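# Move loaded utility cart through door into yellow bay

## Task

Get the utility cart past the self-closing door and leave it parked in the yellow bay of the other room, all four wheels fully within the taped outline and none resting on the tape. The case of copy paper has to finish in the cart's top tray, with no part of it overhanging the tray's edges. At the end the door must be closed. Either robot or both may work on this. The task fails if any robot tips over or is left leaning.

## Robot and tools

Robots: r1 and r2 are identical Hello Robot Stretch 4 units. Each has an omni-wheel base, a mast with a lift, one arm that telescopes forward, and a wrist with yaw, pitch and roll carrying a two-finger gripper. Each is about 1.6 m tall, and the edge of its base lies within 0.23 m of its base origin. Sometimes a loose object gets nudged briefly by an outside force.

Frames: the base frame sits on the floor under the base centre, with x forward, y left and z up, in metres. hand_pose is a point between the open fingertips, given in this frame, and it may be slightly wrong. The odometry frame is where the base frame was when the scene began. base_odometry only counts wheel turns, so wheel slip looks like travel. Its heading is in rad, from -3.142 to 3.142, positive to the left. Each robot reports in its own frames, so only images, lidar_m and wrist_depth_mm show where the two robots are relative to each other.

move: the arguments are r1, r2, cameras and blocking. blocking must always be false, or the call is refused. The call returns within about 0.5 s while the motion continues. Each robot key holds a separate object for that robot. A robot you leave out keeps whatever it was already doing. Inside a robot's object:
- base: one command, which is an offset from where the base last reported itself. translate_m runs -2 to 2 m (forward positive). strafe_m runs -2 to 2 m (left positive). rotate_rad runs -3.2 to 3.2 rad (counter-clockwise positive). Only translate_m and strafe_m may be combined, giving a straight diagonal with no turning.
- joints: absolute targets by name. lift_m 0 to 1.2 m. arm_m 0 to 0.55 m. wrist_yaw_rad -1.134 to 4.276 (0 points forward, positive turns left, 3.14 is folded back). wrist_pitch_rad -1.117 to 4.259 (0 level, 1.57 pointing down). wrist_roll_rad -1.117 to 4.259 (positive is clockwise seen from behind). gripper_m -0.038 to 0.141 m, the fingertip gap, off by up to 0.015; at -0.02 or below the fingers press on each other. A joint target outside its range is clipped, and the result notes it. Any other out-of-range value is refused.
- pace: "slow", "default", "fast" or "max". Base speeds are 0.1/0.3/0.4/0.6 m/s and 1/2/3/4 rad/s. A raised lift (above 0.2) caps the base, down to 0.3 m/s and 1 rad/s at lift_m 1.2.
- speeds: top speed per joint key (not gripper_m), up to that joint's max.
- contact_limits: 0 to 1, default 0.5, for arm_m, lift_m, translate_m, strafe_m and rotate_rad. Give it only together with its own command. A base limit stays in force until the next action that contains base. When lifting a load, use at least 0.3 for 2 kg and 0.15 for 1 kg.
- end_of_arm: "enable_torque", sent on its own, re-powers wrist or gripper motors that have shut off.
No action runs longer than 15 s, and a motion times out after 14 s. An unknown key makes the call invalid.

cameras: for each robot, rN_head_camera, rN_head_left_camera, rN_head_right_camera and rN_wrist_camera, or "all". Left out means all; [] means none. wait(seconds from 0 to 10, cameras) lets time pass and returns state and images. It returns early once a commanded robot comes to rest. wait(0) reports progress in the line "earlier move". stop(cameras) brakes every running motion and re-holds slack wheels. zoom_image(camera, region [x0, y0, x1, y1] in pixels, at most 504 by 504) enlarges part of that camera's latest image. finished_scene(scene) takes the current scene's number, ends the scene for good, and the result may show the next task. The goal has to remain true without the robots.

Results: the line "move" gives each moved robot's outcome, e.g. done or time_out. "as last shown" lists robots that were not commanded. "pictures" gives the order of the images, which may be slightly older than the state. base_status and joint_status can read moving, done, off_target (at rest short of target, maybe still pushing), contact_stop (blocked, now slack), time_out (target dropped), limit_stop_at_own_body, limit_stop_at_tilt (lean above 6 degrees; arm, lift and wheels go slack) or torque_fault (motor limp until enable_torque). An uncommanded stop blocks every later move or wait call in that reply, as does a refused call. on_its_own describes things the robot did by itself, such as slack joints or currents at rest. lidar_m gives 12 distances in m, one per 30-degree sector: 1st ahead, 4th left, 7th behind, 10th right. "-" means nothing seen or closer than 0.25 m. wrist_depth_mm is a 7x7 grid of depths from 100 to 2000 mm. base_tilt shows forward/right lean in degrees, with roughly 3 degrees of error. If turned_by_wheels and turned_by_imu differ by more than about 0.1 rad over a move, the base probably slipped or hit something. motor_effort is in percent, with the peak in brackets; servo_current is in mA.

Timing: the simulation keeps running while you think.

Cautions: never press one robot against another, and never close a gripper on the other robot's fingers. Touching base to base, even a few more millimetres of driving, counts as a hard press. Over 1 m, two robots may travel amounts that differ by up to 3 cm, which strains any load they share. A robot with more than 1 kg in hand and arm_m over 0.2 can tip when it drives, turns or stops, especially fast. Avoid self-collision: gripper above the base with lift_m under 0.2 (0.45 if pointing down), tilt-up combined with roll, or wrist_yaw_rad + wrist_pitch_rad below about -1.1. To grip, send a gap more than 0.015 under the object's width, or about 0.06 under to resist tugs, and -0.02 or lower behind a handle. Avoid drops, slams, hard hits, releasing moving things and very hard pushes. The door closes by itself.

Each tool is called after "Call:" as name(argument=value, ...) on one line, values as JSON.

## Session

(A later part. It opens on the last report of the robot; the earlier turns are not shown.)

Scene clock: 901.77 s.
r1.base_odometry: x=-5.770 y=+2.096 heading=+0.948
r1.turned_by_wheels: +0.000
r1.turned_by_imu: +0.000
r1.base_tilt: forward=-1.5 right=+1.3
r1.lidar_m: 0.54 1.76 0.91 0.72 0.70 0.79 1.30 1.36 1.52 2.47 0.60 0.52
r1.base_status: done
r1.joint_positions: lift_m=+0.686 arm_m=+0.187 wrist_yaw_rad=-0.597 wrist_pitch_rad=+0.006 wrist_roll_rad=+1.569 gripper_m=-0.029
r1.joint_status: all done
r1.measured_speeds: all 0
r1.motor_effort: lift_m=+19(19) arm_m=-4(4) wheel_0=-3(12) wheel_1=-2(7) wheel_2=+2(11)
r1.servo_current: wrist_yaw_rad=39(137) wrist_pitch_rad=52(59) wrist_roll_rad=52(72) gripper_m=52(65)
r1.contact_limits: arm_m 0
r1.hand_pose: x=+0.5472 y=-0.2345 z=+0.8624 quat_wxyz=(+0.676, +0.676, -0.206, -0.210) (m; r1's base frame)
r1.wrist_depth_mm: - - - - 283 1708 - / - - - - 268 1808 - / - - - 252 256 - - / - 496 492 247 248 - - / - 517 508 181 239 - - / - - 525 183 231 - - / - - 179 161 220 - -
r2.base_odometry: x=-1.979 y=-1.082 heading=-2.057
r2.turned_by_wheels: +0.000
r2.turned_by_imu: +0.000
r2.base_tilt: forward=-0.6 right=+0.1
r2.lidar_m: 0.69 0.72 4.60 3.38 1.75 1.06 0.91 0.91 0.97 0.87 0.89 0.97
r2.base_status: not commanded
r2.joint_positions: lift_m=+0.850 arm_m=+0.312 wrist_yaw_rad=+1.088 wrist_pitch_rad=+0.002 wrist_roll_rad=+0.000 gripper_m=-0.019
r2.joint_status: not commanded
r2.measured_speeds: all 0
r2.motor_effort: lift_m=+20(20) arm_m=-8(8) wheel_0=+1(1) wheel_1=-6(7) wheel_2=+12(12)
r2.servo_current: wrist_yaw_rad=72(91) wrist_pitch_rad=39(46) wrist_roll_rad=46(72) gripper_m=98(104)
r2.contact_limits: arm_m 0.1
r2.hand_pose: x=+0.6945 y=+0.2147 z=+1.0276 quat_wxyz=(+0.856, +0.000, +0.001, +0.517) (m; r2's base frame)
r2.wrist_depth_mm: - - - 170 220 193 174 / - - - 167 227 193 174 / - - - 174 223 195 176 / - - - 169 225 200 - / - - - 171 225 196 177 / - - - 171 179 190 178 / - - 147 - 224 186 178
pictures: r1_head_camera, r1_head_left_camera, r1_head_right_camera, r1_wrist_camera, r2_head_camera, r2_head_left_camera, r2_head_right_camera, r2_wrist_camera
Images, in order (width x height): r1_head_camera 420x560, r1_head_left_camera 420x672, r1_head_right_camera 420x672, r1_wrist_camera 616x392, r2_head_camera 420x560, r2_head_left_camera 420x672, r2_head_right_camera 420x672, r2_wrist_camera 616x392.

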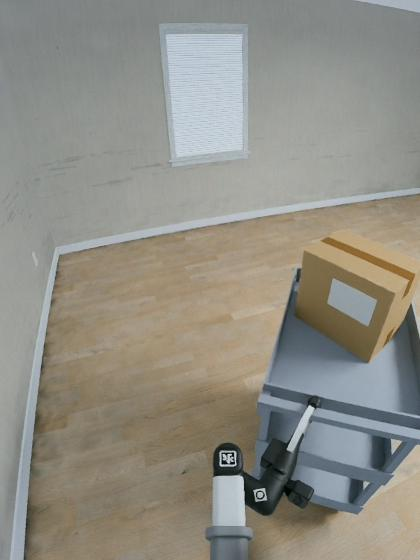

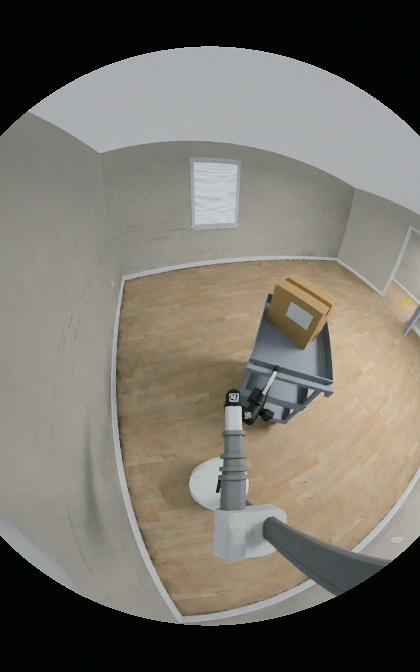

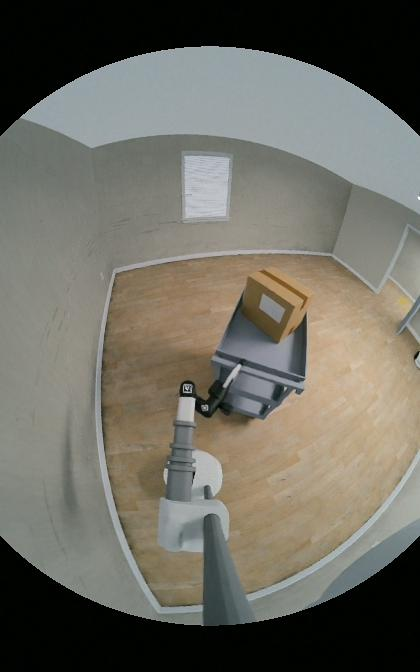

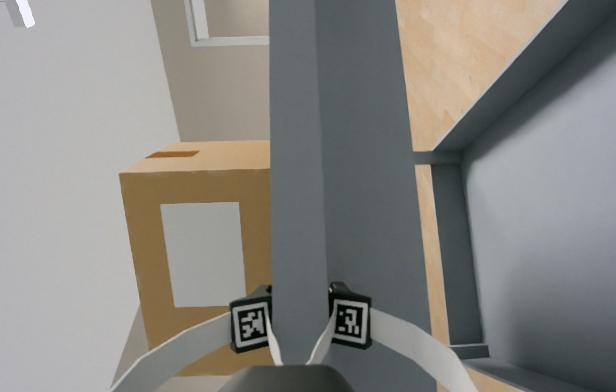

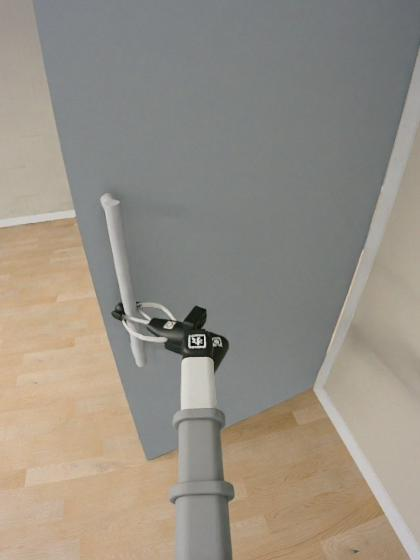

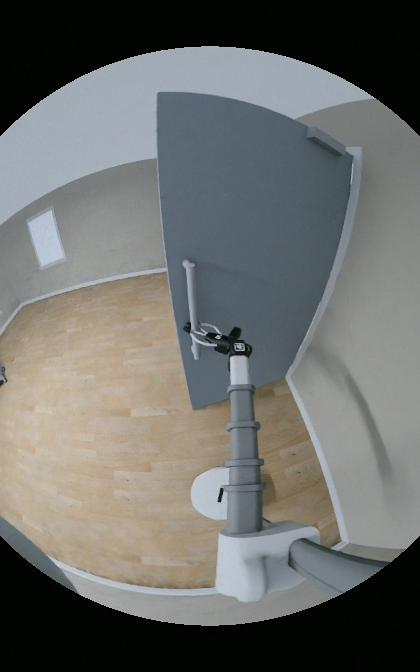

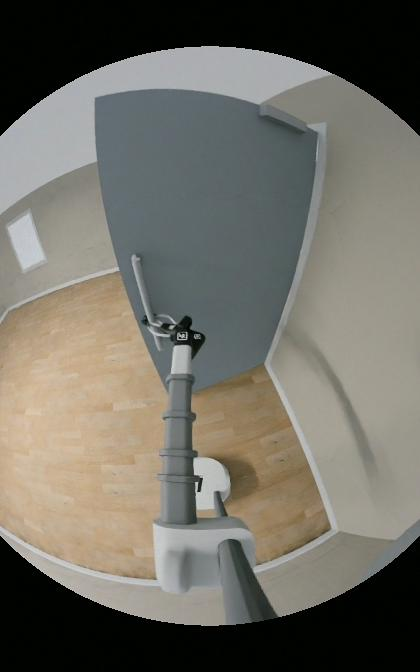

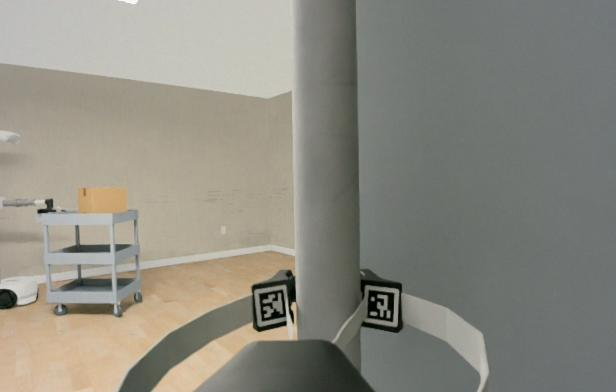

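Call:
move(r1={"base":{"translate_m":-0.1,"strafe_m":-0.3},"pace":"slow"}, blocking=false, cameras=[])

Call:
wait(seconds=6, cameras=["r1_head_left_camera","r1_wrist_camera"])

Scene clock: 915.80 s.
move: r1 moving
r1.base_odometry: x=-5.763 y=+2.086 heading=+0.949
r1.turned_by_wheels: +0.001
r1.turned_by_imu: +0.001
r1.base_tilt: forward=-1.6 right=+1.3
r1.lidar_m: 0.54 1.75 0.88 0.73 0.73 0.81 1.33 1.36 1.54 2.43 0.58 0.53
r1.base_status: translate_m moving; strafe_m moving
r1.joint_positions: lift_m=+0.686 arm_m=+0.187 wrist_yaw_rad=-0.597 wrist_pitch_rad=+0.006 wrist_roll_rad=+1.569 gripper_m=-0.029
r1.joint_status: not commanded
r1.measured_speeds: translate_m=-0.015 strafe_m=-0.047 rotate_rad=-0.001 lift_m=+0.000 arm_m=+0.000 wrist_yaw_rad=+0.000 wrist_pitch_rad=+0.000 wrist_roll_rad=+0.000
r1.motor_effort: lift_m=+19(19) arm_m=-4(4) wheel_0=+11(13) wheel_1=-4(7) wheel_2=+6(6)
r1.servo_current: wrist_yaw_rad=52(59) wrist_pitch_rad=46(52) wrist_roll_rad=52(72) gripper_m=59(59)
r1.contact_limits: arm_m 0
r1.hand_pose: x=+0.5472 y=-0.2345 z=+0.8624 quat_wxyz=(+0.676, +0.676, -0.206, -0.210) (m; r1's base frame)
r1.wrist_depth_mm: - - - - 283 1661 - / - - - - 271 1808 - / - - - 254 257 - - / - 496 488 246 247 - - / - 517 512 181 238 - - / - - 521 182 231 - - / - - 178 162 220 - -
r2: as last shown
r2.base_tilt: forward=-0.6 right=+0.0
r2.lidar_m: 0.71 0.71 4.61 3.35 1.71 1.04 0.92 0.92 1.00 0.89 0.88 0.98
r2.motor_effort: lift_m=+20(20) arm_m=-7(8) wheel_0=+1(1) wheel_1=-6(6) wheel_2=+12(12)
r2.servo_current: wrist_yaw_rad=72(85) wrist_pitch_rad=46(46) wrist_roll_rad=46(52) gripper_m=98(98)
r2.contact_limits: arm_m 0.1
r2.wrist_depth_mm: - - - 171 221 191 173 / - - - 167 227 193 174 / - - - 174 224 196 176 / - - - 169 224 200 - / - - - 170 226 197 177 / - - - 171 178 190 178 / - - 147 - 223 186 178
pictures: none
No camera images: "cameras" was empty.

Scene clock: 919.73 s.
earlier move: r1 done
r1.base_odometry: x=-5.585 y=+1.840 heading=+0.949
r1.turned_by_wheels: -0.001
r1.turned_by_imu: -0.002
r1.base_tilt: forward=-1.6 right=+1.3
r1.lidar_m: 0.50 2.35 1.20 0.95 0.95 1.09 1.16 1.15 1.32 2.12 0.75 0.56
r1.base_status: done
r1.joint_positions: lift_m=+0.686 arm_m=+0.187 wrist_yaw_rad=-0.597 wrist_pitch_rad=+0.006 wrist_roll_rad=+1.569 gripper_m=-0.029
r1.joint_status: not commanded
r1.measured_speeds: all 0
r1.motor_effort: lift_m=+19(19) arm_m=-3(4) wheel_0=+6(13) wheel_1=-1(7) wheel_2=+3(9)
r1.servo_current: wrist_yaw_rad=39(72) wrist_pitch_rad=46(59) wrist_roll_rad=59(72) gripper_m=52(65)
r1.contact_limits: arm_m 0
r1.hand_pose: x=+0.5472 y=-0.2345 z=+0.8624 quat_wxyz=(+0.676, +0.676, -0.206, -0.210) (m; r1's base frame)
r1.wrist_depth_mm: - - - 375 - 1756 1205 / - - - - 418 433 433 / - - - - - 1756 - / - - - - 301 1921 - / - - - 250 256 - - / - 480 477 184 232 - - / - 473 179 150 203 - -
r2.base_odometry: x=-1.979 y=-1.082 heading=-2.057
r2.turned_by_wheels: +0.000
r2.turned_by_imu: +0.001
r2.base_tilt: forward=-0.6 right=+0.0
r2.lidar_m: 0.71 0.71 4.59 3.30 1.76 1.04 0.89 0.93 1.02 0.88 0.89 0.99
r2.base_status: not commanded
r2.joint_positions: lift_m=+0.850 arm_m=+0.312 wrist_yaw_rad=+1.088 wrist_pitch_rad=+0.002 wrist_roll_rad=+0.000 gripper_m=-0.019
r2.joint_status: not commanded
r2.measured_speeds: all 0
r2.motor_effort: lift_m=+20(20) arm_m=-8(8) wheel_0=+0(1) wheel_1=-6(7) wheel_2=+12(12)
r2.servo_current: wrist_yaw_rad=65(85) wrist_pitch_rad=46(46) wrist_roll_rad=39(59) gripper_m=98(104)
r2.contact_limits: arm_m 0.1
r2.hand_pose: x=+0.6945 y=+0.2147 z=+1.0276 quat_wxyz=(+0.856, +0.000, +0.001, +0.517) (m; r2's base frame)
r2.wrist_depth_mm: - - - 171 220 193 173 / - - - 167 227 193 174 / - - - 174 224 196 176 / - - - 170 224 200 - / - - - 170 226 197 177 / - - - 170 179 189 178 / - - 147 - 224 186 178
wait: 3.93 of 6 s (r1 has come to rest)
pictures: r1_head_left_camera, r1_wrist_camera
Images, in order (width x height): r1_head_left_camera 420x672, r1_wrist_camera 616x392.

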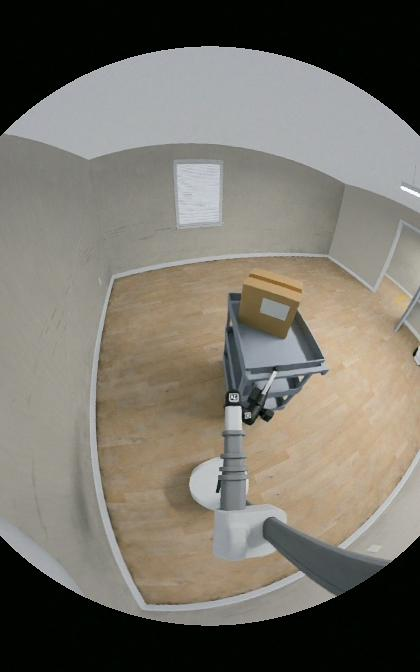

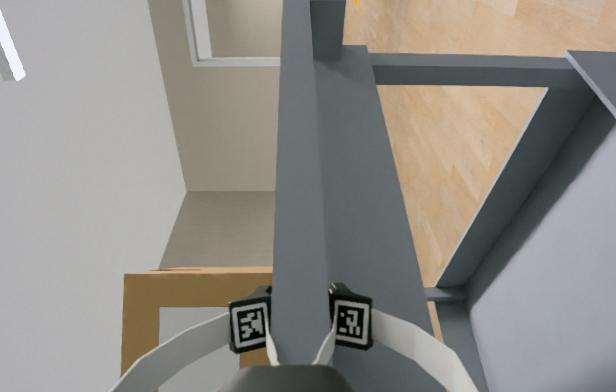

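Call:
move(r1={"base":{"translate_m":-0.1,"strafe_m":-0.35},"joints":{"wrist_yaw_rad":-0.2},"speeds":{"wrist_yaw_rad":0.15},"pace":"slow"}, blocking=false, cameras=[])

Call:
wait(seconds=6, cameras=[])

Call:
move(r1={"base":{"rotate_rad":0.45},"pace":"slow"}, blocking=false, cameras=[])

Call:
wait(seconds=4, cameras=["r1_head_left_camera","r1_wrist_camera"])

Scene clock: 928.37 s.
move: r1 moving
r1.base_odometry: x=-5.577 y=+1.830 heading=+0.949
r1.turned_by_wheels: +0.001
r1.turned_by_imu: +0.000
r1.base_tilt: forward=-1.6 right=+1.3
r1.lidar_m: 0.51 2.30 1.22 0.99 0.96 1.09 1.15 1.16 1.31 2.09 3.71 0.53
r1.base_status: translate_m moving; strafe_m moving
r1.joint_positions: lift_m=+0.686 arm_m=+0.187 wrist_yaw_rad=-0.539 wrist_pitch_rad=+0.006 wrist_roll_rad=+1.569 gripper_m=-0.029
r1.joint_status: wrist_yaw_rad moving
r1.measured_speeds: translate_m=-0.014 strafe_m=-0.050 rotate_rad=-0.001 lift_m=+0.000 arm_m=-0.001 wrist_yaw_rad=+0.105 wrist_pitch_rad=+0.000 wrist_roll_rad=+0.000
r1.motor_effort: lift_m=+19(19) arm_m=-3(4) wheel_0=+11(11) wheel_1=-5(6) wheel_2=+2(5)
r1.servo_current: wrist_yaw_rad=39(91) wrist_pitch_rad=46(52) wrist_roll_rad=33(52) gripper_m=52(59)
r1.contact_limits: arm_m 0
r1.hand_pose: x=+0.5606 y=-0.2230 z=+0.8624 quat_wxyz=(+0.682, +0.682, -0.186, -0.191) (m; r1's base frame)
r1.wrist_depth_mm: - - - 373 - 1708 1205 / - - - - 418 430 430 / - - - - - 1756 - / - - - - 300 1863 - / - - - 251 255 - - / - 480 484 184 232 - - / - 477 179 150 203 - -
r2: as last shown
r2.turned_by_imu: +0.000
r2.lidar_m: 0.68 0.73 4.59 3.27 1.72 1.06 0.91 0.89 1.00 0.88 0.88 0.95
r2.motor_effort: lift_m=+20(20) arm_m=-8(8) wheel_0=+1(1) wheel_1=-6(7) wheel_2=+12(12)
r2.servo_current: wrist_yaw_rad=72(78) wrist_pitch_rad=39(46) wrist_roll_rad=52(52) gripper_m=98(104)
r2.contact_limits: arm_m 0.1
r2.hand_pose: x=+0.6945 y=+0.2148 z=+1.0276 quat_wxyz=(+0.856, +0.000, +0.001, +0.517) (m; r2's base frame)
r2.wrist_depth_mm: - - - 170 220 193 173 / - - - 167 227 193 174 / - - - 174 224 195 176 / - - - 169 224 200 - / - - - 171 225 196 178 / - - - 170 179 189 178 / - - 147 - 224 186 178
pictures: none
No camera images: "cameras" was empty.

Scene clock: 932.77 s.
earlier move: r1 done
r1.base_odometry: x=-5.359 y=+1.555 heading=+0.949
r1.turned_by_wheels: +0.000
r1.turned_by_imu: -0.002
r1.base_tilt: forward=-1.6 right=+1.3
r1.lidar_m: 0.51 3.01 1.57 1.25 1.24 1.20 0.97 0.96 1.09 1.73 3.40 0.64
r1.base_status: done
r1.joint_positions: lift_m=+0.686 arm_m=+0.187 wrist_yaw_rad=-0.197 wrist_pitch_rad=+0.006 wrist_roll_rad=+1.569 gripper_m=-0.029
r1.joint_status: all done
r1.measured_speeds: all 0
r1.motor_effort: lift_m=+19(19) arm_m=-4(4) wheel_0=+4(11) wheel_1=-2(7) wheel_2=+4(9)
r1.servo_current: wrist_yaw_rad=46(104) wrist_pitch_rad=46(59) wrist_roll_rad=52(72) gripper_m=52(59)
r1.contact_limits: arm_m 0
r1.hand_pose: x=+0.6236 y=-0.1423 z=+0.8624 quat_wxyz=(+0.704, +0.703, -0.067, -0.072) (m; r1's base frame)
r1.wrist_depth_mm: - - - 373 - 1576 1160 / - - - - 415 1499 418 / - - - - - 1708 - / - - - - 287 1808 - / - - - 250 254 831 - / - 484 480 183 231 - - / - 473 180 153 205 - -
r2.base_odometry: x=-1.979 y=-1.082 heading=-2.057
r2.turned_by_wheels: +0.000
r2.turned_by_imu: +0.001
r2.base_tilt: forward=-0.6 right=+0.0
r2.lidar_m: 0.69 0.70 4.57 3.05 1.75 1.03 0.91 0.92 0.99 0.88 0.89 0.97
r2.base_status: not commanded
r2.joint_positions: lift_m=+0.850 arm_m=+0.312 wrist_yaw_rad=+1.088 wrist_pitch_rad=+0.002 wrist_roll_rad=+0.000 gripper_m=-0.019
r2.joint_status: not commanded
r2.measured_speeds: all 0
r2.motor_effort: lift_m=+20(20) arm_m=-8(8) wheel_0=+1(1) wheel_1=-6(7) wheel_2=+11(12)
r2.servo_current: wrist_yaw_rad=72(85) wrist_pitch_rad=39(46) wrist_roll_rad=33(65) gripper_m=98(104)
r2.contact_limits: arm_m 0.1
r2.hand_pose: x=+0.6945 y=+0.2148 z=+1.0276 quat_wxyz=(+0.856, +0.000, +0.001, +0.517) (m; r2's base frame)
r2.wrist_depth_mm: - - - 170 220 192 173 / - - - 167 227 193 174 / - - - 174 224 196 176 / - - - 169 224 200 - / - - - 171 226 197 177 / - - - 171 179 190 178 / - - 147 - 222 185 178
wait: 4.40 of 6 s (r1 has come to rest)
pictures: none
No camera images: "cameras" was empty.

Scene clock: 933.27 s.
move: r1 moving
r1.base_odometry: x=-5.359 y=+1.555 heading=+1.072
r1.turned_by_wheels: +0.123
r1.turned_by_imu: +0.123
r1.base_tilt: forward=-1.6 right=+1.3
r1.lidar_m: 0.53 2.40 1.44 1.26 1.23 1.10 0.97 0.96 1.13 2.12 3.62 0.59
r1.base_status: rotate_rad moving
r1.joint_positions: lift_m=+0.686 arm_m=+0.187 wrist_yaw_rad=-0.209 wrist_pitch_rad=+0.006 wrist_roll_rad=+1.569 gripper_m=-0.029
r1.joint_status: not commanded
r1.measured_speeds: translate_m=+0.001 strafe_m=-0.001 rotate_rad=+0.486 lift_m=+0.000 arm_m=+0.000 wrist_yaw_rad=-0.015 wrist_pitch_rad=+0.000 wrist_roll_rad=+0.000
r1.motor_effort: lift_m=+19(19) arm_m=+1(4) wheel_0=-16(16) wheel_1=-10(10) wheel_2=-12(14)
r1.servo_current: wrist_yaw_rad=59(65) wrist_pitch_rad=46(52) wrist_roll_rad=39(59) gripper_m=65(65)
r1.contact_limits: arm_m 0
r1.hand_pose: x=+0.6218 y=-0.1453 z=+0.8624 quat_wxyz=(+0.704, +0.703, -0.071, -0.076) (m; r1's base frame)
r1.wrist_depth_mm: - - - - 392 397 399 / - - - - - 1756 508 / - - - - 306 1863 - / - - - 263 265 - - / - - 492 241 247 - - / - 488 196 183 179 - - / - 492 488 139 209 - -
r2: as last shown
r2.turned_by_imu: +0.000
r2.base_tilt: forward=-0.6 right=+0.1
r2.lidar_m: 0.70 0.71 4.56 3.11 1.71 1.02 0.92 0.93 1.00 0.87 0.89 0.96
r2.motor_effort: lift_m=+20(20) arm_m=-7(8) wheel_0=+0(1) wheel_1=-6(7) wheel_2=+12(12)
r2.servo_current: wrist_yaw_rad=72(78) wrist_pitch_rad=46(46) wrist_roll_rad=46(52) gripper_m=98(104)
r2.contact_limits: arm_m 0.1
r2.wrist_depth_mm: - - - 170 222 192 174 / - - - 167 227 193 174 / - - - 174 224 196 175 / - - - 169 224 201 - / - - - 171 226 197 178 / - - - 171 179 190 178 / - - 147 - 224 186 179
pictures: none
No camera images: "cameras" was empty.

Scene clock: 934.40 s.
earlier move: r1 done
r1.base_odometry: x=-5.359 y=+1.555 heading=+1.399
r1.turned_by_wheels: +0.327
r1.turned_by_imu: +0.328
r1.base_tilt: forward=-1.6 right=+1.3
r1.lidar_m: 0.61 1.63 1.26 1.24 1.24 0.96 0.95 1.03 1.58 3.42 4.88 0.57
r1.base_status: done
r1.joint_positions: lift_m=+0.686 arm_m=+0.187 wrist_yaw_rad=-0.201 wrist_pitch_rad=+0.006 wrist_roll_rad=+1.569 gripper_m=-0.029
r1.joint_status: not commanded
r1.measured_speeds: all 0
r1.motor_effort: lift_m=+19(19) arm_m=-4(4) wheel_0=+1(16) wheel_1=-1(10) wheel_2=+0(15)
r1.servo_current: wrist_yaw_rad=46(72) wrist_pitch_rad=46(59) wrist_roll_rad=59(59) gripper_m=46(65)
r1.contact_limits: arm_m 0
r1.hand_pose: x=+0.6231 y=-0.1432 z=+0.8624 quat_wxyz=(+0.704, +0.703, -0.069, -0.073) (m; r1's base frame)
r1.wrist_depth_mm: - - 512 147 206 - - / - 433 433 151 209 - - / - 484 473 156 216 - - / - - 535 160 221 - - / - - 615 166 227 788 - / - - - 182 231 1618 - / - - 178 159 240 1464 1205
r2.base_odometry: x=-1.979 y=-1.082 heading=-2.057
r2.turned_by_wheels: +0.000
r2.turned_by_imu: +0.000
r2.base_tilt: forward=-0.6 right=+0.0
r2.lidar_m: 0.68 0.71 4.60 3.31 1.72 1.04 0.92 0.91 1.02 0.87 0.88 0.98
r2.base_status: not commanded
r2.joint_positions: lift_m=+0.850 arm_m=+0.312 wrist_yaw_rad=+1.088 wrist_pitch_rad=+0.002 wrist_roll_rad=+0.000 gripper_m=-0.019
r2.joint_status: not commanded
r2.measured_speeds: all 0
r2.motor_effort: lift_m=+20(20) arm_m=-7(8) wheel_0=+0(1) wheel_1=-6(7) wheel_2=+11(12)
r2.servo_current: wrist_yaw_rad=85(85) wrist_pitch_rad=46(46) wrist_roll_rad=39(52) gripper_m=98(104)
r2.contact_limits: arm_m 0.1
r2.hand_pose: x=+0.6945 y=+0.2148 z=+1.0276 quat_wxyz=(+0.856, +0.000, +0.001, +0.517) (m; r2's base frame)
r2.wrist_depth_mm: - - - 171 221 193 173 / - - - 168 226 193 174 / - - - 174 224 195 175 / - - - 169 224 201 - / - - - 170 226 197 178 / - - - 171 179 190 178 / - - 147 - 223 185 178
wait: 1.13 of 4 s (r1 has come to rest)
pictures: r1_head_left_camera, r1_wrist_camera
Images, in order (width x height): r1_head_left_camera 420x672, r1_wrist_camera 616x392.

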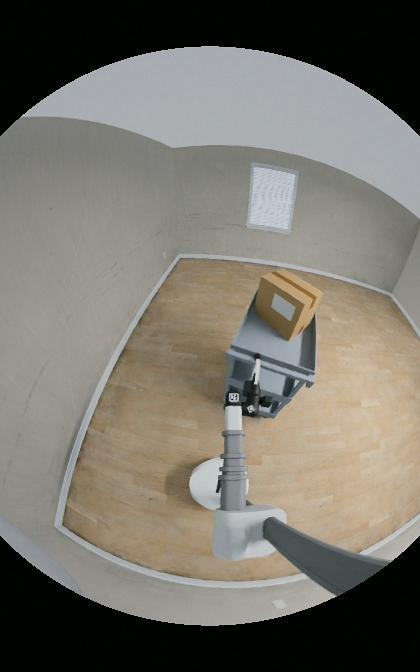

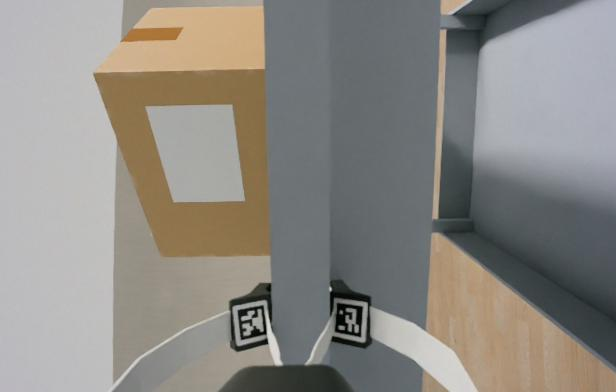

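Call:
move(r1={"base":{"translate_m":-0.05,"strafe_m":-0.55},"joints":{"wrist_yaw_rad":0.1},"speeds":{"wrist_yaw_rad":0.1},"pace":"slow"}, blocking=false, cameras=[])

Call:
wait(seconds=7, cameras=[])

Call:
move(r1={"base":{"rotate_rad":0.5},"pace":"slow"}, blocking=false, cameras=[])

Call:
wait(seconds=4, cameras=["r1_head_left_camera","r1_wrist_camera"])

Scene clock: 942.77 s.
move: r1 moving
r1.base_odometry: x=-5.346 y=+1.551 heading=+1.400
r1.turned_by_wheels: +0.001
r1.turned_by_imu: +0.001
r1.base_tilt: forward=-1.6 right=+1.3
r1.lidar_m: 0.58 1.66 1.29 1.24 1.23 0.97 0.95 1.04 1.57 3.44 4.87 0.55
r1.base_status: translate_m moving; strafe_m moving
r1.joint_positions: lift_m=+0.686 arm_m=+0.187 wrist_yaw_rad=-0.159 wrist_pitch_rad=+0.006 wrist_roll_rad=+1.569 gripper_m=-0.029
r1.joint_status: wrist_yaw_rad moving
r1.measured_speeds: translate_m=-0.005 strafe_m=-0.054 rotate_rad=+0.005 lift_m=+0.000 arm_m=+0.000 wrist_yaw_rad=+0.100 wrist_pitch_rad=+0.000 wrist_roll_rad=+0.000
r1.motor_effort: lift_m=+19(19) arm_m=-3(4) wheel_0=+10(10) wheel_1=-5(7) wheel_2=+2(2)
r1.servo_current: wrist_yaw_rad=20(72) wrist_pitch_rad=52(52) wrist_roll_rad=39(59) gripper_m=52(59)
r1.contact_limits: arm_m 0
r1.hand_pose: x=+0.6288 y=-0.1320 z=+0.8624 quat_wxyz=(+0.705, +0.704, -0.054, -0.058) (m; r1's base frame)
r1.wrist_depth_mm: - 525 488 145 202 - - / - 421 427 148 207 - - / - 484 473 153 213 - - / - - 539 158 220 - - / - - - 164 227 1756 - / - - - 179 231 1661 1308 / - - 177 157 241 1499 1229
r2: as last shown
r2.base_tilt: forward=-0.6 right=+0.1
r2.lidar_m: 0.68 0.73 4.60 3.27 1.70 1.05 0.91 0.94 0.97 0.87 0.88 0.96
r2.motor_effort: lift_m=+20(20) arm_m=-7(8) wheel_0=+1(1) wheel_1=-6(7) wheel_2=+12(12)
r2.servo_current: wrist_yaw_rad=78(78) wrist_pitch_rad=39(46) wrist_roll_rad=52(59) gripper_m=91(111)
r2.contact_limits: arm_m 0.1
r2.wrist_depth_mm: - - - 171 220 193 173 / - - - 167 227 193 174 / - - - 175 224 195 175 / - - - 169 224 200 - / - - - 171 226 196 177 / - - - 170 179 189 178 / - - 147 - 223 186 178
pictures: none
No camera images: "cameras" was empty.

Scene clock: 948.97 s.
earlier move: r1 done
r1.base_odometry: x=-4.826 y=+1.412 heading=+1.399
r1.turned_by_wheels: +0.000
r1.turned_by_imu: -0.002
r1.base_tilt: forward=-1.6 right=+1.3
r1.lidar_m: 0.57 2.38 1.82 1.80 1.24 0.97 0.97 1.05 1.58 2.91 4.42 0.61
r1.base_status: done
r1.joint_positions: lift_m=+0.686 arm_m=+0.187 wrist_yaw_rad=+0.101 wrist_pitch_rad=+0.006 wrist_roll_rad=+1.569 gripper_m=-0.029
r1.joint_status: all done
r1.measured_speeds: all 0
r1.motor_effort: lift_m=+19(19) arm_m=-3(4) wheel_0=+2(14) wheel_1=-3(7) wheel_2=+4(8)
r1.servo_current: wrist_yaw_rad=39(78) wrist_pitch_rad=46(59) wrist_roll_rad=39(72) gripper_m=59(65)
r1.contact_limits: arm_m 0
r1.hand_pose: x=+0.6536 y=-0.0580 z=+0.8624 quat_wxyz=(+0.707, +0.705, +0.038, +0.033) (m; r1's base frame)
r1.wrist_depth_mm: - - - 235 236 1808 - / - - 627 174 236 - - / - 466 466 173 235 - - / - 508 496 172 233 - - / - - 544 172 232 - - / - - 569 181 232 1661 - / - - 177 155 232 1430 -
r2.base_odometry: x=-1.979 y=-1.082 heading=-2.057
r2.turned_by_wheels: +0.000
r2.turned_by_imu: +0.001
r2.base_tilt: forward=-0.6 right=+0.0
r2.lidar_m: 0.68 0.71 4.61 2.89 1.74 1.05 0.91 0.92 1.00 0.88 0.88 0.97
r2.base_status: not commanded
r2.joint_positions: lift_m=+0.850 arm_m=+0.312 wrist_yaw_rad=+1.088 wrist_pitch_rad=+0.002 wrist_roll_rad=+0.000 gripper_m=-0.019
r2.joint_status: not commanded
r2.measured_speeds: all 0
r2.motor_effort: lift_m=+20(21) arm_m=-7(8) wheel_0=+1(1) wheel_1=-6(7) wheel_2=+12(12)
r2.servo_current: wrist_yaw_rad=72(91) wrist_pitch_rad=39(52) wrist_roll_rad=52(59) gripper_m=98(111)
r2.contact_limits: arm_m 0.1
r2.hand_pose: x=+0.6945 y=+0.2148 z=+1.0276 quat_wxyz=(+0.856, +0.000, +0.001, +0.517) (m; r2's base frame)
r2.wrist_depth_mm: - - - 170 220 193 174 / - - - 168 226 193 174 / - - - 174 224 195 175 / - - - 169 224 200 - / - - - 171 226 197 178 / - - - 170 179 190 178 / - - 147 - 224 186 178
wait: 6.20 of 7 s (r1 has come to rest)
pictures: none
No camera images: "cameras" was empty.

Scene clock: 949.47 s.
move: r1 moving
r1.base_odometry: x=-4.825 y=+1.412 heading=+1.523
r1.turned_by_wheels: +0.124
r1.turned_by_imu: +0.124
r1.base_tilt: forward=-1.5 right=+1.3
r1.lidar_m: 0.59 2.15 1.82 1.79 1.14 0.96 0.95 1.12 1.86 2.90 4.44 0.60
r1.base_status: rotate_rad moving
r1.joint_positions: lift_m=+0.686 arm_m=+0.187 wrist_yaw_rad=+0.093 wrist_pitch_rad=+0.006 wrist_roll_rad=+1.569 gripper_m=-0.029
r1.joint_status: not commanded
r1.measured_speeds: translate_m=+0.000 strafe_m=+0.001 rotate_rad=+0.497 lift_m=+0.000 arm_m=+0.001 wrist_yaw_rad=+0.000 wrist_pitch_rad=+0.000 wrist_roll_rad=+0.000
r1.motor_effort: lift_m=+19(19) arm_m=+3(4) wheel_0=-18(18) wheel_1=-9(9) wheel_2=-10(11)
r1.servo_current: wrist_yaw_rad=52(59) wrist_pitch_rad=46(59) wrist_roll_rad=46(65) gripper_m=65(65)
r1.contact_limits: arm_m 0
r1.hand_pose: x=+0.6531 y=-0.0602 z=+0.8624 quat_wxyz=(+0.707, +0.706, +0.035, +0.031) (m; r1's base frame)
r1.wrist_depth_mm: - - - 161 220 - - / - 496 459 162 223 - - / - 473 466 224 226 - - / - - 512 167 228 - - / - - 580 229 230 - - / - - 198 181 181 1756 - / - - 179 158 236 - 1308
r2: as last shown
r2.turned_by_imu: +0.000
r2.lidar_m: 0.68 0.71 4.60 2.90 1.74 1.04 0.90 0.93 1.01 0.88 0.88 0.95
r2.motor_effort: lift_m=+20(20) arm_m=-7(8) wheel_0=+1(1) wheel_1=-6(6) wheel_2=+11(12)
r2.servo_current: wrist_yaw_rad=72(85) wrist_pitch_rad=39(46) wrist_roll_rad=46(52) gripper_m=104(104)
r2.contact_limits: arm_m 0.1
r2.wrist_depth_mm: - - - 170 220 193 173 / - - - 168 226 194 174 / - - - 175 224 195 176 / - - - 169 224 200 - / - - - 171 226 196 178 / - - - 170 179 189 178 / - - 147 - 224 186 178
pictures: none
No camera images: "cameras" was empty.

Scene clock: 950.67 s.
earlier move: r1 done
r1.base_odometry: x=-4.826 y=+1.412 heading=+1.899
r1.turned_by_wheels: +0.376
r1.turned_by_imu: +0.377
r1.base_tilt: forward=-1.6 right=+1.3
r1.lidar_m: 0.57 1.83 1.79 1.31 0.99 0.96 1.05 1.52 2.90 4.43 3.82 0.46
r1.base_status: done
r1.joint_positions: lift_m=+0.686 arm_m=+0.187 wrist_yaw_rad=+0.102 wrist_pitch_rad=+0.006 wrist_roll_rad=+1.569 gripper_m=-0.029
r1.joint_status: not commanded
r1.measured_speeds: all 0
r1.motor_effort: lift_m=+19(19) arm_m=+4(4) wheel_0=+3(18) wheel_1=-1(10) wheel_2=+1(11)
r1.servo_current: wrist_yaw_rad=65(72) wrist_pitch_rad=52(59) wrist_roll_rad=39(65) gripper_m=52(65)
r1.contact_limits: arm_m 0
r1.hand_pose: x=+0.6537 y=-0.0575 z=+0.8624 quat_wxyz=(+0.707, +0.705, +0.038, +0.034) (m; r1's base frame)
r1.wrist_depth_mm: - 424 - - - 118 - / - - - - - 131 - / - - - - 152 153 - / - - - - 177 1430 1308 / - - - - 212 1661 1255 / - - 183 117 237 325 332 / - 136 160 - 156 - 1255
r2.base_odometry: x=-1.979 y=-1.082 heading=-2.057
r2.turned_by_wheels: +0.000
r2.turned_by_imu: +0.000
r2.base_tilt: forward=-0.6 right=+0.0
r2.lidar_m: 0.70 0.70 4.57 2.89 1.71 1.06 0.90 0.94 0.98 0.88 0.88 0.96
r2.base_status: not commanded
r2.joint_positions: lift_m=+0.850 arm_m=+0.312 wrist_yaw_rad=+1.088 wrist_pitch_rad=+0.002 wrist_roll_rad=+0.000 gripper_m=-0.019
r2.joint_status: not commanded
r2.measured_speeds: all 0
r2.motor_effort: lift_m=+20(20) arm_m=-8(8) wheel_0=+0(1) wheel_1=-6(7) wheel_2=+11(12)
r2.servo_current: wrist_yaw_rad=85(85) wrist_pitch_rad=46(46) wrist_roll_rad=46(59) gripper_m=98(104)
r2.contact_limits: arm_m 0.1
r2.hand_pose: x=+0.6945 y=+0.2148 z=+1.0276 quat_wxyz=(+0.856, +0.000, +0.001, +0.517) (m; r2's base frame)
r2.wrist_depth_mm: - - - 170 221 192 173 / - - - 168 226 194 174 / - - - 174 224 195 175 / - - - 170 224 200 - / - - - 171 226 197 177 / - - - 170 179 189 178 / - - 147 - 224 185 178
wait: 1.20 of 4 s (r1 has come to rest)
pictures: r1_head_left_camera, r1_wrist_camera
Images, in order (width x height): r1_head_left_camera 420x672, r1_wrist_camera 616x392.

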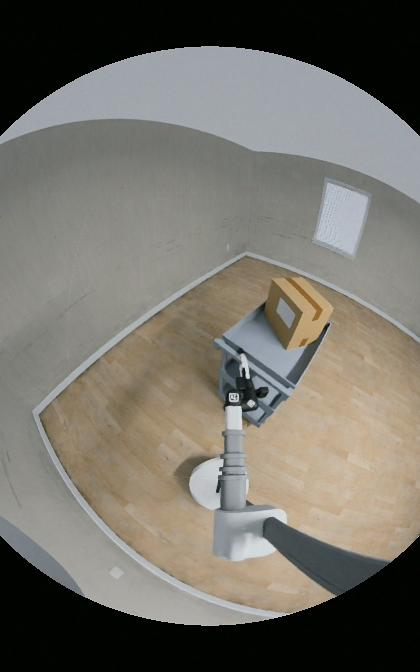

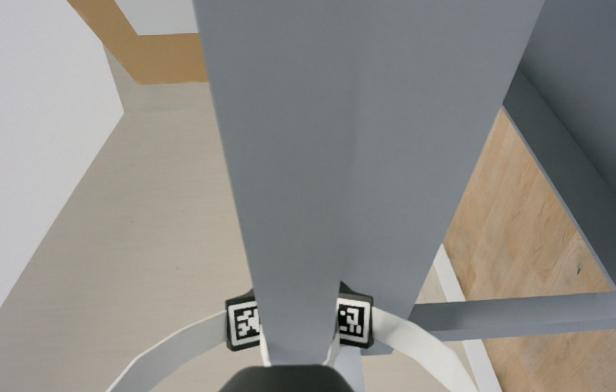

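Call:
move(r1={"base":{"translate_m":-0.3,"strafe_m":-0.45},"joints":{"wrist_yaw_rad":-0.15},"speeds":{"wrist_yaw_rad":0.2},"pace":"slow"}, blocking=false, cameras=[])

Call:
wait(seconds=8, cameras=["r1_head_left_camera","r1_wrist_camera"])

Scene clock: 982.67 s.
move: r1 moving
r1.base_odometry: x=-4.814 y=+1.409 heading=+1.901
r1.turned_by_wheels: +0.001
r1.turned_by_imu: +0.001
r1.base_tilt: forward=-1.6 right=+1.3
r1.lidar_m: 0.61 1.88 1.82 1.29 0.99 0.95 1.03 1.55 2.88 4.41 3.85 0.48
r1.base_status: translate_m moving; strafe_m moving
r1.joint_positions: lift_m=+0.686 arm_m=+0.187 wrist_yaw_rad=+0.032 wrist_pitch_rad=+0.006 wrist_roll_rad=+1.569 gripper_m=-0.029
r1.joint_status: wrist_yaw_rad moving
r1.measured_speeds: translate_m=-0.028 strafe_m=-0.041 rotate_rad=+0.000 lift_m=+0.000 arm_m=+0.000 wrist_yaw_rad=-0.206 wrist_pitch_rad=+0.000 wrist_roll_rad=+0.000
r1.motor_effort: lift_m=+19(19) arm_m=+4(4) wheel_0=+10(12) wheel_1=-5(7) wheel_2=+9(10)
r1.servo_current: wrist_yaw_rad=130(156) wrist_pitch_rad=46(59) wrist_roll_rad=52(65) gripper_m=52(59)
r1.contact_limits: arm_m 0
r1.hand_pose: x=+0.6489 y=-0.0780 z=+0.8624 quat_wxyz=(+0.708, +0.706, +0.014, +0.009) (m; r1's base frame)
r1.wrist_depth_mm: - 407 410 - - 127 - / - - 521 - 140 141 - / - - - - 158 159 - / - - - - 181 1464 1255 / - - - 109 211 1708 1255 / - - - 124 233 1576 1118 / - 136 166 - 156 312 1205
r2: as last shown
r2.lidar_m: 0.69 0.71 4.56 2.90 1.74 1.04 0.92 0.92 1.02 0.87 0.89 0.98
r2.motor_effort: lift_m=+20(20) arm_m=-7(8) wheel_0=+1(1) wheel_1=-6(7) wheel_2=+11(12)
r2.servo_current: wrist_yaw_rad=78(78) wrist_pitch_rad=39(46) wrist_roll_rad=46(59) gripper_m=98(98)
r2.contact_limits: arm_m 0.1
r2.wrist_depth_mm: - - - 170 220 193 173 / - - - 168 227 193 174 / - - - 174 224 195 176 / - - - 169 224 200 - / - - - 171 226 197 177 / - - - 171 179 189 178 / - - 146 - 223 186 178
pictures: none
No camera images: "cameras" was empty.

Scene clock: 988.87 s.
earlier move: r1 done
r1.base_odometry: x=-4.303 y=+1.274 heading=+1.900
r1.turned_by_wheels: -0.001
r1.turned_by_imu: -0.003
r1.base_tilt: forward=-1.6 right=+1.3
r1.lidar_m: 0.54 2.40 2.35 1.29 1.00 0.96 1.01 1.48 2.36 3.94 3.82 0.60
r1.base_status: done
r1.joint_positions: lift_m=+0.686 arm_m=+0.187 wrist_yaw_rad=-0.147 wrist_pitch_rad=+0.006 wrist_roll_rad=+1.569 gripper_m=-0.029
r1.joint_status: all done
r1.measured_speeds: all 0
r1.motor_effort: lift_m=+19(19) arm_m=-3(4) wheel_0=+3(13) wheel_1=-2(7) wheel_2=+4(11)
r1.servo_current: wrist_yaw_rad=46(189) wrist_pitch_rad=46(59) wrist_roll_rad=46(65) gripper_m=52(65)
r1.contact_limits: arm_m 0
r1.hand_pose: x=+0.6304 y=-0.1288 z=+0.8624 quat_wxyz=(+0.706, +0.705, -0.050, -0.054) (m; r1's base frame)
r1.wrist_depth_mm: - - - - 278 1618 - / - - - 258 264 1756 - / - - - 252 254 866 - / - 492 484 243 247 - - / - 517 508 179 238 - - / - - 525 183 232 - - / - - 179 158 221 - -
r2.base_odometry: x=-1.979 y=-1.082 heading=-2.057
r2.turned_by_wheels: +0.000
r2.turned_by_imu: +0.001
r2.base_tilt: forward=-0.6 right=+0.1
r2.lidar_m: 0.66 0.71 4.59 2.35 1.72 1.05 0.89 0.91 1.00 0.85 0.89 0.98
r2.base_status: not commanded
r2.joint_positions: lift_m=+0.850 arm_m=+0.312 wrist_yaw_rad=+1.088 wrist_pitch_rad=+0.002 wrist_roll_rad=+0.000 gripper_m=-0.019
r2.joint_status: not commanded
r2.measured_speeds: all 0
r2.motor_effort: lift_m=+20(21) arm_m=-7(8) wheel_0=+0(1) wheel_1=-6(7) wheel_2=+11(12)
r2.servo_current: wrist_yaw_rad=78(85) wrist_pitch_rad=39(46) wrist_roll_rad=52(59) gripper_m=91(104)
r2.contact_limits: arm_m 0.1
r2.hand_pose: x=+0.6945 y=+0.2148 z=+1.0276 quat_wxyz=(+0.856, +0.000, +0.001, +0.517) (m; r2's base frame)
r2.wrist_depth_mm: - - - 170 221 193 174 / - - - 167 226 193 175 / - - - 174 224 195 176 / - - - 169 224 200 - / - - - 170 224 197 178 / - - - 170 179 190 178 / - - 147 - 224 186 179
wait: 6.20 of 8 s (r1 has come to rest)
pictures: r1_head_left_camera, r1_wrist_camera
Images, in order (width x height): r1_head_left_camera 420x672, r1_wrist_camera 616x392.

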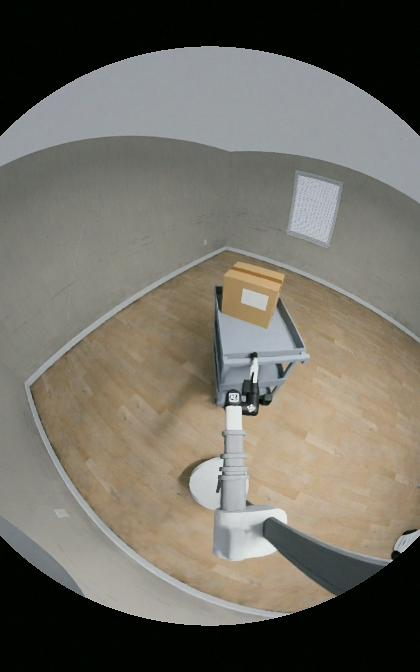

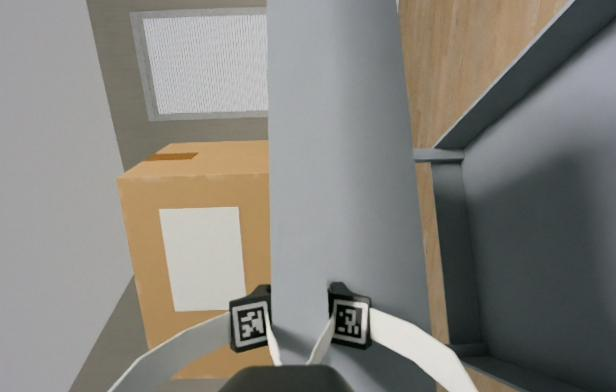

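Call:
move(r1={"base":{"rotate_rad":0.5},"joints":{"wrist_yaw_rad":-0.2},"pace":"slow"}, blocking=false, cameras=[])

Call:
wait(seconds=4, cameras=[])

Call:
move(r1={"base":{"translate_m":-0.25,"strafe_m":-0.6},"joints":{"wrist_yaw_rad":-0.1},"speeds":{"wrist_yaw_rad":0.2},"pace":"slow"}, blocking=false, cameras=[])

Call:
wait(seconds=9, cameras=["r1_head_left_camera","r1_head_right_camera","r1_wrist_camera"])

Scene clock: 997.23 s.
move: r1 moving
r1.base_odometry: x=-4.303 y=+1.274 heading=+2.023
r1.turned_by_wheels: +0.123
r1.turned_by_imu: +0.122
r1.base_tilt: forward=-1.6 right=+1.3
r1.lidar_m: 0.55 2.37 2.27 1.19 0.95 0.96 1.11 1.81 2.38 3.93 3.76 0.60
r1.base_status: rotate_rad moving
r1.joint_positions: lift_m=+0.686 arm_m=+0.187 wrist_yaw_rad=-0.210 wrist_pitch_rad=+0.006 wrist_roll_rad=+1.569 gripper_m=-0.029
r1.joint_status: wrist_yaw_rad moving
r1.measured_speeds: translate_m=+0.003 strafe_m=+0.000 rotate_rad=+0.483 lift_m=+0.000 arm_m=-0.001 wrist_yaw_rad=-0.044 wrist_pitch_rad=+0.000 wrist_roll_rad=+0.000
r1.motor_effort: lift_m=+19(19) arm_m=+1(4) wheel_0=-17(17) wheel_1=-8(8) wheel_2=-15(15)
r1.servo_current: wrist_yaw_rad=52(91) wrist_pitch_rad=52(52) wrist_roll_rad=59(65) gripper_m=46(59)
r1.contact_limits: arm_m 0
r1.hand_pose: x=+0.6217 y=-0.1456 z=+0.8624 quat_wxyz=(+0.704, +0.703, -0.072, -0.076) (m; r1's base frame)
r1.wrist_depth_mm: - - - - 267 1708 - / - - - 258 259 1808 - / - - 591 247 252 - - / - 500 488 242 243 - - / - - 517 178 237 - - / - - 196 178 179 - - / - - 569 158 223 - -
r2: as last shown
r2.turned_by_imu: +0.000
r2.base_tilt: forward=-0.6 right=+0.0
r2.lidar_m: 0.69 0.74 4.58 2.34 1.74 1.05 0.93 0.90 1.00 0.87 0.86 0.98
r2.motor_effort: lift_m=+20(20) arm_m=-7(8) wheel_0=+0(1) wheel_1=-6(7) wheel_2=+12(12)
r2.servo_current: wrist_yaw_rad=65(78) wrist_pitch_rad=39(46) wrist_roll_rad=59(59) gripper_m=104(104)
r2.contact_limits: arm_m 0.1
r2.wrist_depth_mm: - - - 170 220 192 173 / - - - 167 228 193 174 / - - - 174 224 195 175 / - - - 170 224 200 - / - - - 170 225 197 177 / - - - 170 178 190 178 / - - 147 - 224 185 179
pictures: none
No camera images: "cameras" was empty.

Scene clock: 998.43 s.
earlier move: r1 done
r1.base_odometry: x=-4.303 y=+1.274 heading=+2.400
r1.turned_by_wheels: +0.377
r1.turned_by_imu: +0.378
r1.base_tilt: forward=-1.6 right=+1.3
r1.lidar_m: 0.64 2.35 1.35 0.98 0.94 1.03 1.47 2.36 3.94 3.87 3.73 0.44
r1.base_status: done
r1.joint_positions: lift_m=+0.686 arm_m=+0.187 wrist_yaw_rad=-0.199 wrist_pitch_rad=+0.006 wrist_roll_rad=+1.569 gripper_m=-0.029
r1.joint_status: all done
r1.measured_speeds: all 0
r1.motor_effort: lift_m=+19(19) arm_m=-3(4) wheel_0=-1(20) wheel_1=-2(12) wheel_2=+2(15)
r1.servo_current: wrist_yaw_rad=46(91) wrist_pitch_rad=39(59) wrist_roll_rad=46(65) gripper_m=52(59)
r1.contact_limits: arm_m 0
r1.hand_pose: x=+0.6234 y=-0.1426 z=+0.8624 quat_wxyz=(+0.704, +0.703, -0.068, -0.072) (m; r1's base frame)
r1.wrist_depth_mm: - 394 397 - 144 144 - / - 504 484 - 156 153 - / - - - 102 172 172 - / - - - 112 191 1499 - / - - - - 216 1661 1255 / - - - 154 181 1661 1229 / - - 164 - 169 307 1118
r2.base_odometry: x=-1.979 y=-1.082 heading=-2.057
r2.turned_by_wheels: +0.000
r2.turned_by_imu: +0.000
r2.base_tilt: forward=-0.7 right=+0.1
r2.lidar_m: 0.69 0.72 4.57 2.36 1.73 1.06 0.89 0.93 1.00 0.88 0.88 0.99
r2.base_status: not commanded
r2.joint_positions: lift_m=+0.850 arm_m=+0.312 wrist_yaw_rad=+1.088 wrist_pitch_rad=+0.002 wrist_roll_rad=+0.000 gripper_m=-0.019
r2.joint_status: not commanded
r2.measured_speeds: all 0
r2.motor_effort: lift_m=+20(20) arm_m=-7(8) wheel_0=+1(1) wheel_1=-6(7) wheel_2=+12(12)
r2.servo_current: wrist_yaw_rad=59(91) wrist_pitch_rad=39(46) wrist_roll_rad=52(59) gripper_m=91(104)
r2.contact_limits: arm_m 0.1
r2.hand_pose: x=+0.6945 y=+0.2148 z=+1.0276 quat_wxyz=(+0.856, +0.000, +0.001, +0.517) (m; r2's base frame)
r2.wrist_depth_mm: - - - 170 220 193 173 / - - - 168 226 193 174 / - - - 174 224 195 175 / - - - 169 224 200 - / - - - 170 226 196 178 / - - - 171 179 190 178 / - - 147 - 224 186 178
wait: 1.20 of 4 s (r1 has come to rest)
pictures: none
No camera images: "cameras" was empty.

Scene clock: 998.93 s.
move: r1 moving
r1.base_odometry: x=-4.292 y=+1.279 heading=+2.400
r1.turned_by_wheels: +0.000
r1.turned_by_imu: +0.000
r1.base_tilt: forward=-1.6 right=+1.3
r1.lidar_m: 0.62 2.32 1.36 0.99 0.98 1.02 1.45 2.37 3.94 3.84 0.93 0.45
r1.base_status: translate_m moving; strafe_m moving
r1.joint_positions: lift_m=+0.686 arm_m=+0.187 wrist_yaw_rad=-0.115 wrist_pitch_rad=+0.006 wrist_roll_rad=+1.569 gripper_m=-0.029
r1.joint_status: wrist_yaw_rad moving
r1.measured_speeds: translate_m=-0.019 strafe_m=-0.045 rotate_rad=+0.000 lift_m=+0.000 arm_m=+0.000 wrist_yaw_rad=+0.199 wrist_pitch_rad=+0.000 wrist_roll_rad=+0.000
r1.motor_effort: lift_m=+19(19) arm_m=-4(4) wheel_0=+6(7) wheel_1=-7(9) wheel_2=+4(5)
r1.servo_current: wrist_yaw_rad=20(72) wrist_pitch_rad=46(52) wrist_roll_rad=46(65) gripper_m=52(59)
r1.contact_limits: arm_m 0
r1.hand_pose: x=+0.6343 y=-0.1200 z=+0.8624 quat_wxyz=(+0.707, +0.705, -0.038, -0.043) (m; r1's base frame)
r1.wrist_depth_mm: - 404 404 - 139 141 - / - 517 496 - 151 152 - / - - - - 169 170 - / - - - 109 190 1499 - / - - - 119 216 1661 1229 / - - - - 180 1537 1160 / - 142 165 - 163 307 1118
r2: as last shown
r2.base_tilt: forward=-0.6 right=+0.0
r2.lidar_m: 0.69 0.71 4.59 2.35 1.76 1.05 0.93 0.92 1.02 0.87 0.88 0.96
r2.motor_effort: lift_m=+20(21) arm_m=-7(8) wheel_0=+1(1) wheel_1=-6(6) wheel_2=+12(12)
r2.servo_current: wrist_yaw_rad=65(78) wrist_pitch_rad=39(52) wrist_roll_rad=65(65) gripper_m=98(98)
r2.contact_limits: arm_m 0.1
r2.wrist_depth_mm: - - - 170 221 192 173 / - - - 168 227 193 174 / - - - 174 224 195 175 / - - - 169 225 200 - / - - - 170 225 197 178 / - - - 170 178 190 178 / - - 147 - 224 186 178
pictures: none
No camera images: "cameras" was empty.

Scene clock: 1006.20 s.
earlier move: r1 done
r1.base_odometry: x=-3.714 y=+1.548 heading=+2.400
r1.turned_by_wheels: +0.000
r1.turned_by_imu: -0.001
r1.base_tilt: forward=-1.5 right=+1.3
r1.lidar_m: 0.55 2.83 1.92 1.41 1.36 1.47 1.90 1.88 3.32 3.45 3.33 0.61
r1.base_status: done
r1.joint_positions: lift_m=+0.686 arm_m=+0.187 wrist_yaw_rad=-0.097 wrist_pitch_rad=+0.006 wrist_roll_rad=+1.569 gripper_m=-0.029
r1.joint_status: all done
r1.measured_speeds: all 0
r1.motor_effort: lift_m=+19(19) arm_m=-4(4) wheel_0=+5(13) wheel_1=-1(9) wheel_2=+5(8)
r1.servo_current: wrist_yaw_rad=39(72) wrist_pitch_rad=52(59) wrist_roll_rad=46(72) gripper_m=52(65)
r1.contact_limits: arm_m 0
r1.hand_pose: x=+0.6365 y=-0.1148 z=+0.8624 quat_wxyz=(+0.707, +0.706, -0.032, -0.036) (m; r1's base frame)
r1.wrist_depth_mm: - - - 258 263 1708 - / - - - 252 253 1808 - / - - 564 244 248 - - / - 488 480 183 243 - - / - - 512 178 236 - - / - - 530 182 230 - - / - - 178 148 224 - -
r2.base_odometry: x=-1.979 y=-1.082 heading=-2.057
r2.turned_by_wheels: +0.000
r2.turned_by_imu: +0.001
r2.base_tilt: forward=-0.6 right=+0.0
r2.lidar_m: 0.70 0.72 4.60 1.91 1.71 1.06 0.92 0.92 1.00 0.87 0.88 0.98
r2.base_status: not commanded
r2.joint_positions: lift_m=+0.850 arm_m=+0.312 wrist_yaw_rad=+1.088 wrist_pitch_rad=+0.002 wrist_roll_rad=+0.000 gripper_m=-0.019
r2.joint_status: not commanded
r2.measured_speeds: all 0
r2.motor_effort: lift_m=+20(21) arm_m=-7(8) wheel_0=+1(1) wheel_1=-6(7) wheel_2=+12(12)
r2.servo_current: wrist_yaw_rad=72(91) wrist_pitch_rad=46(52) wrist_roll_rad=52(65) gripper_m=91(104)
r2.contact_limits: arm_m 0.1
r2.hand_pose: x=+0.6945 y=+0.2148 z=+1.0276 quat_wxyz=(+0.856, +0.000, +0.001, +0.517) (m; r2's base frame)
r2.wrist_depth_mm: - - - 170 220 193 174 / - - - 168 227 193 174 / - - - 174 224 195 176 / - - - 170 224 200 - / - - - 171 227 197 178 / - - - 170 179 190 178 / - - 147 - 224 186 178
wait: 7.27 of 9 s (r1 has come to rest)
pictures: r1_head_left_camera, r1_head_right_camera, r1_wrist_camera
Images, in order (width x height): r1_head_left_camera 420x672, r1_head_right_camera 420x672, r1_wrist_camera 616x392.

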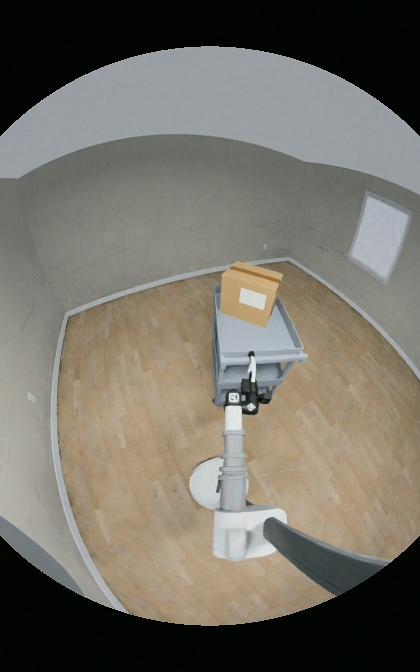

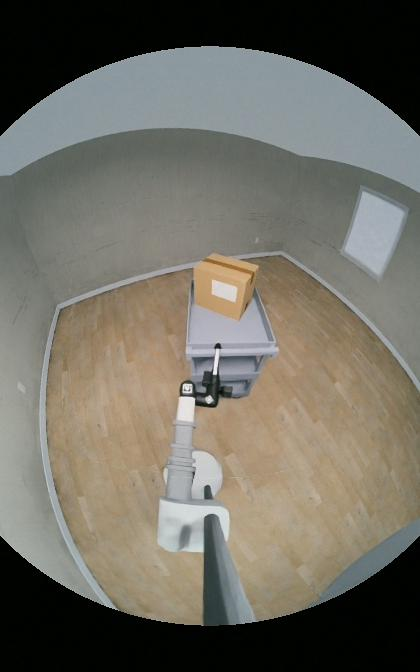

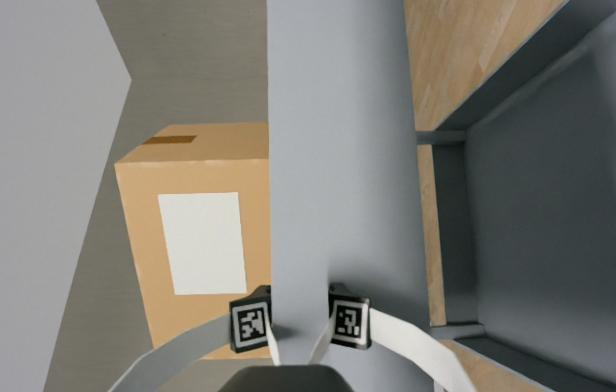

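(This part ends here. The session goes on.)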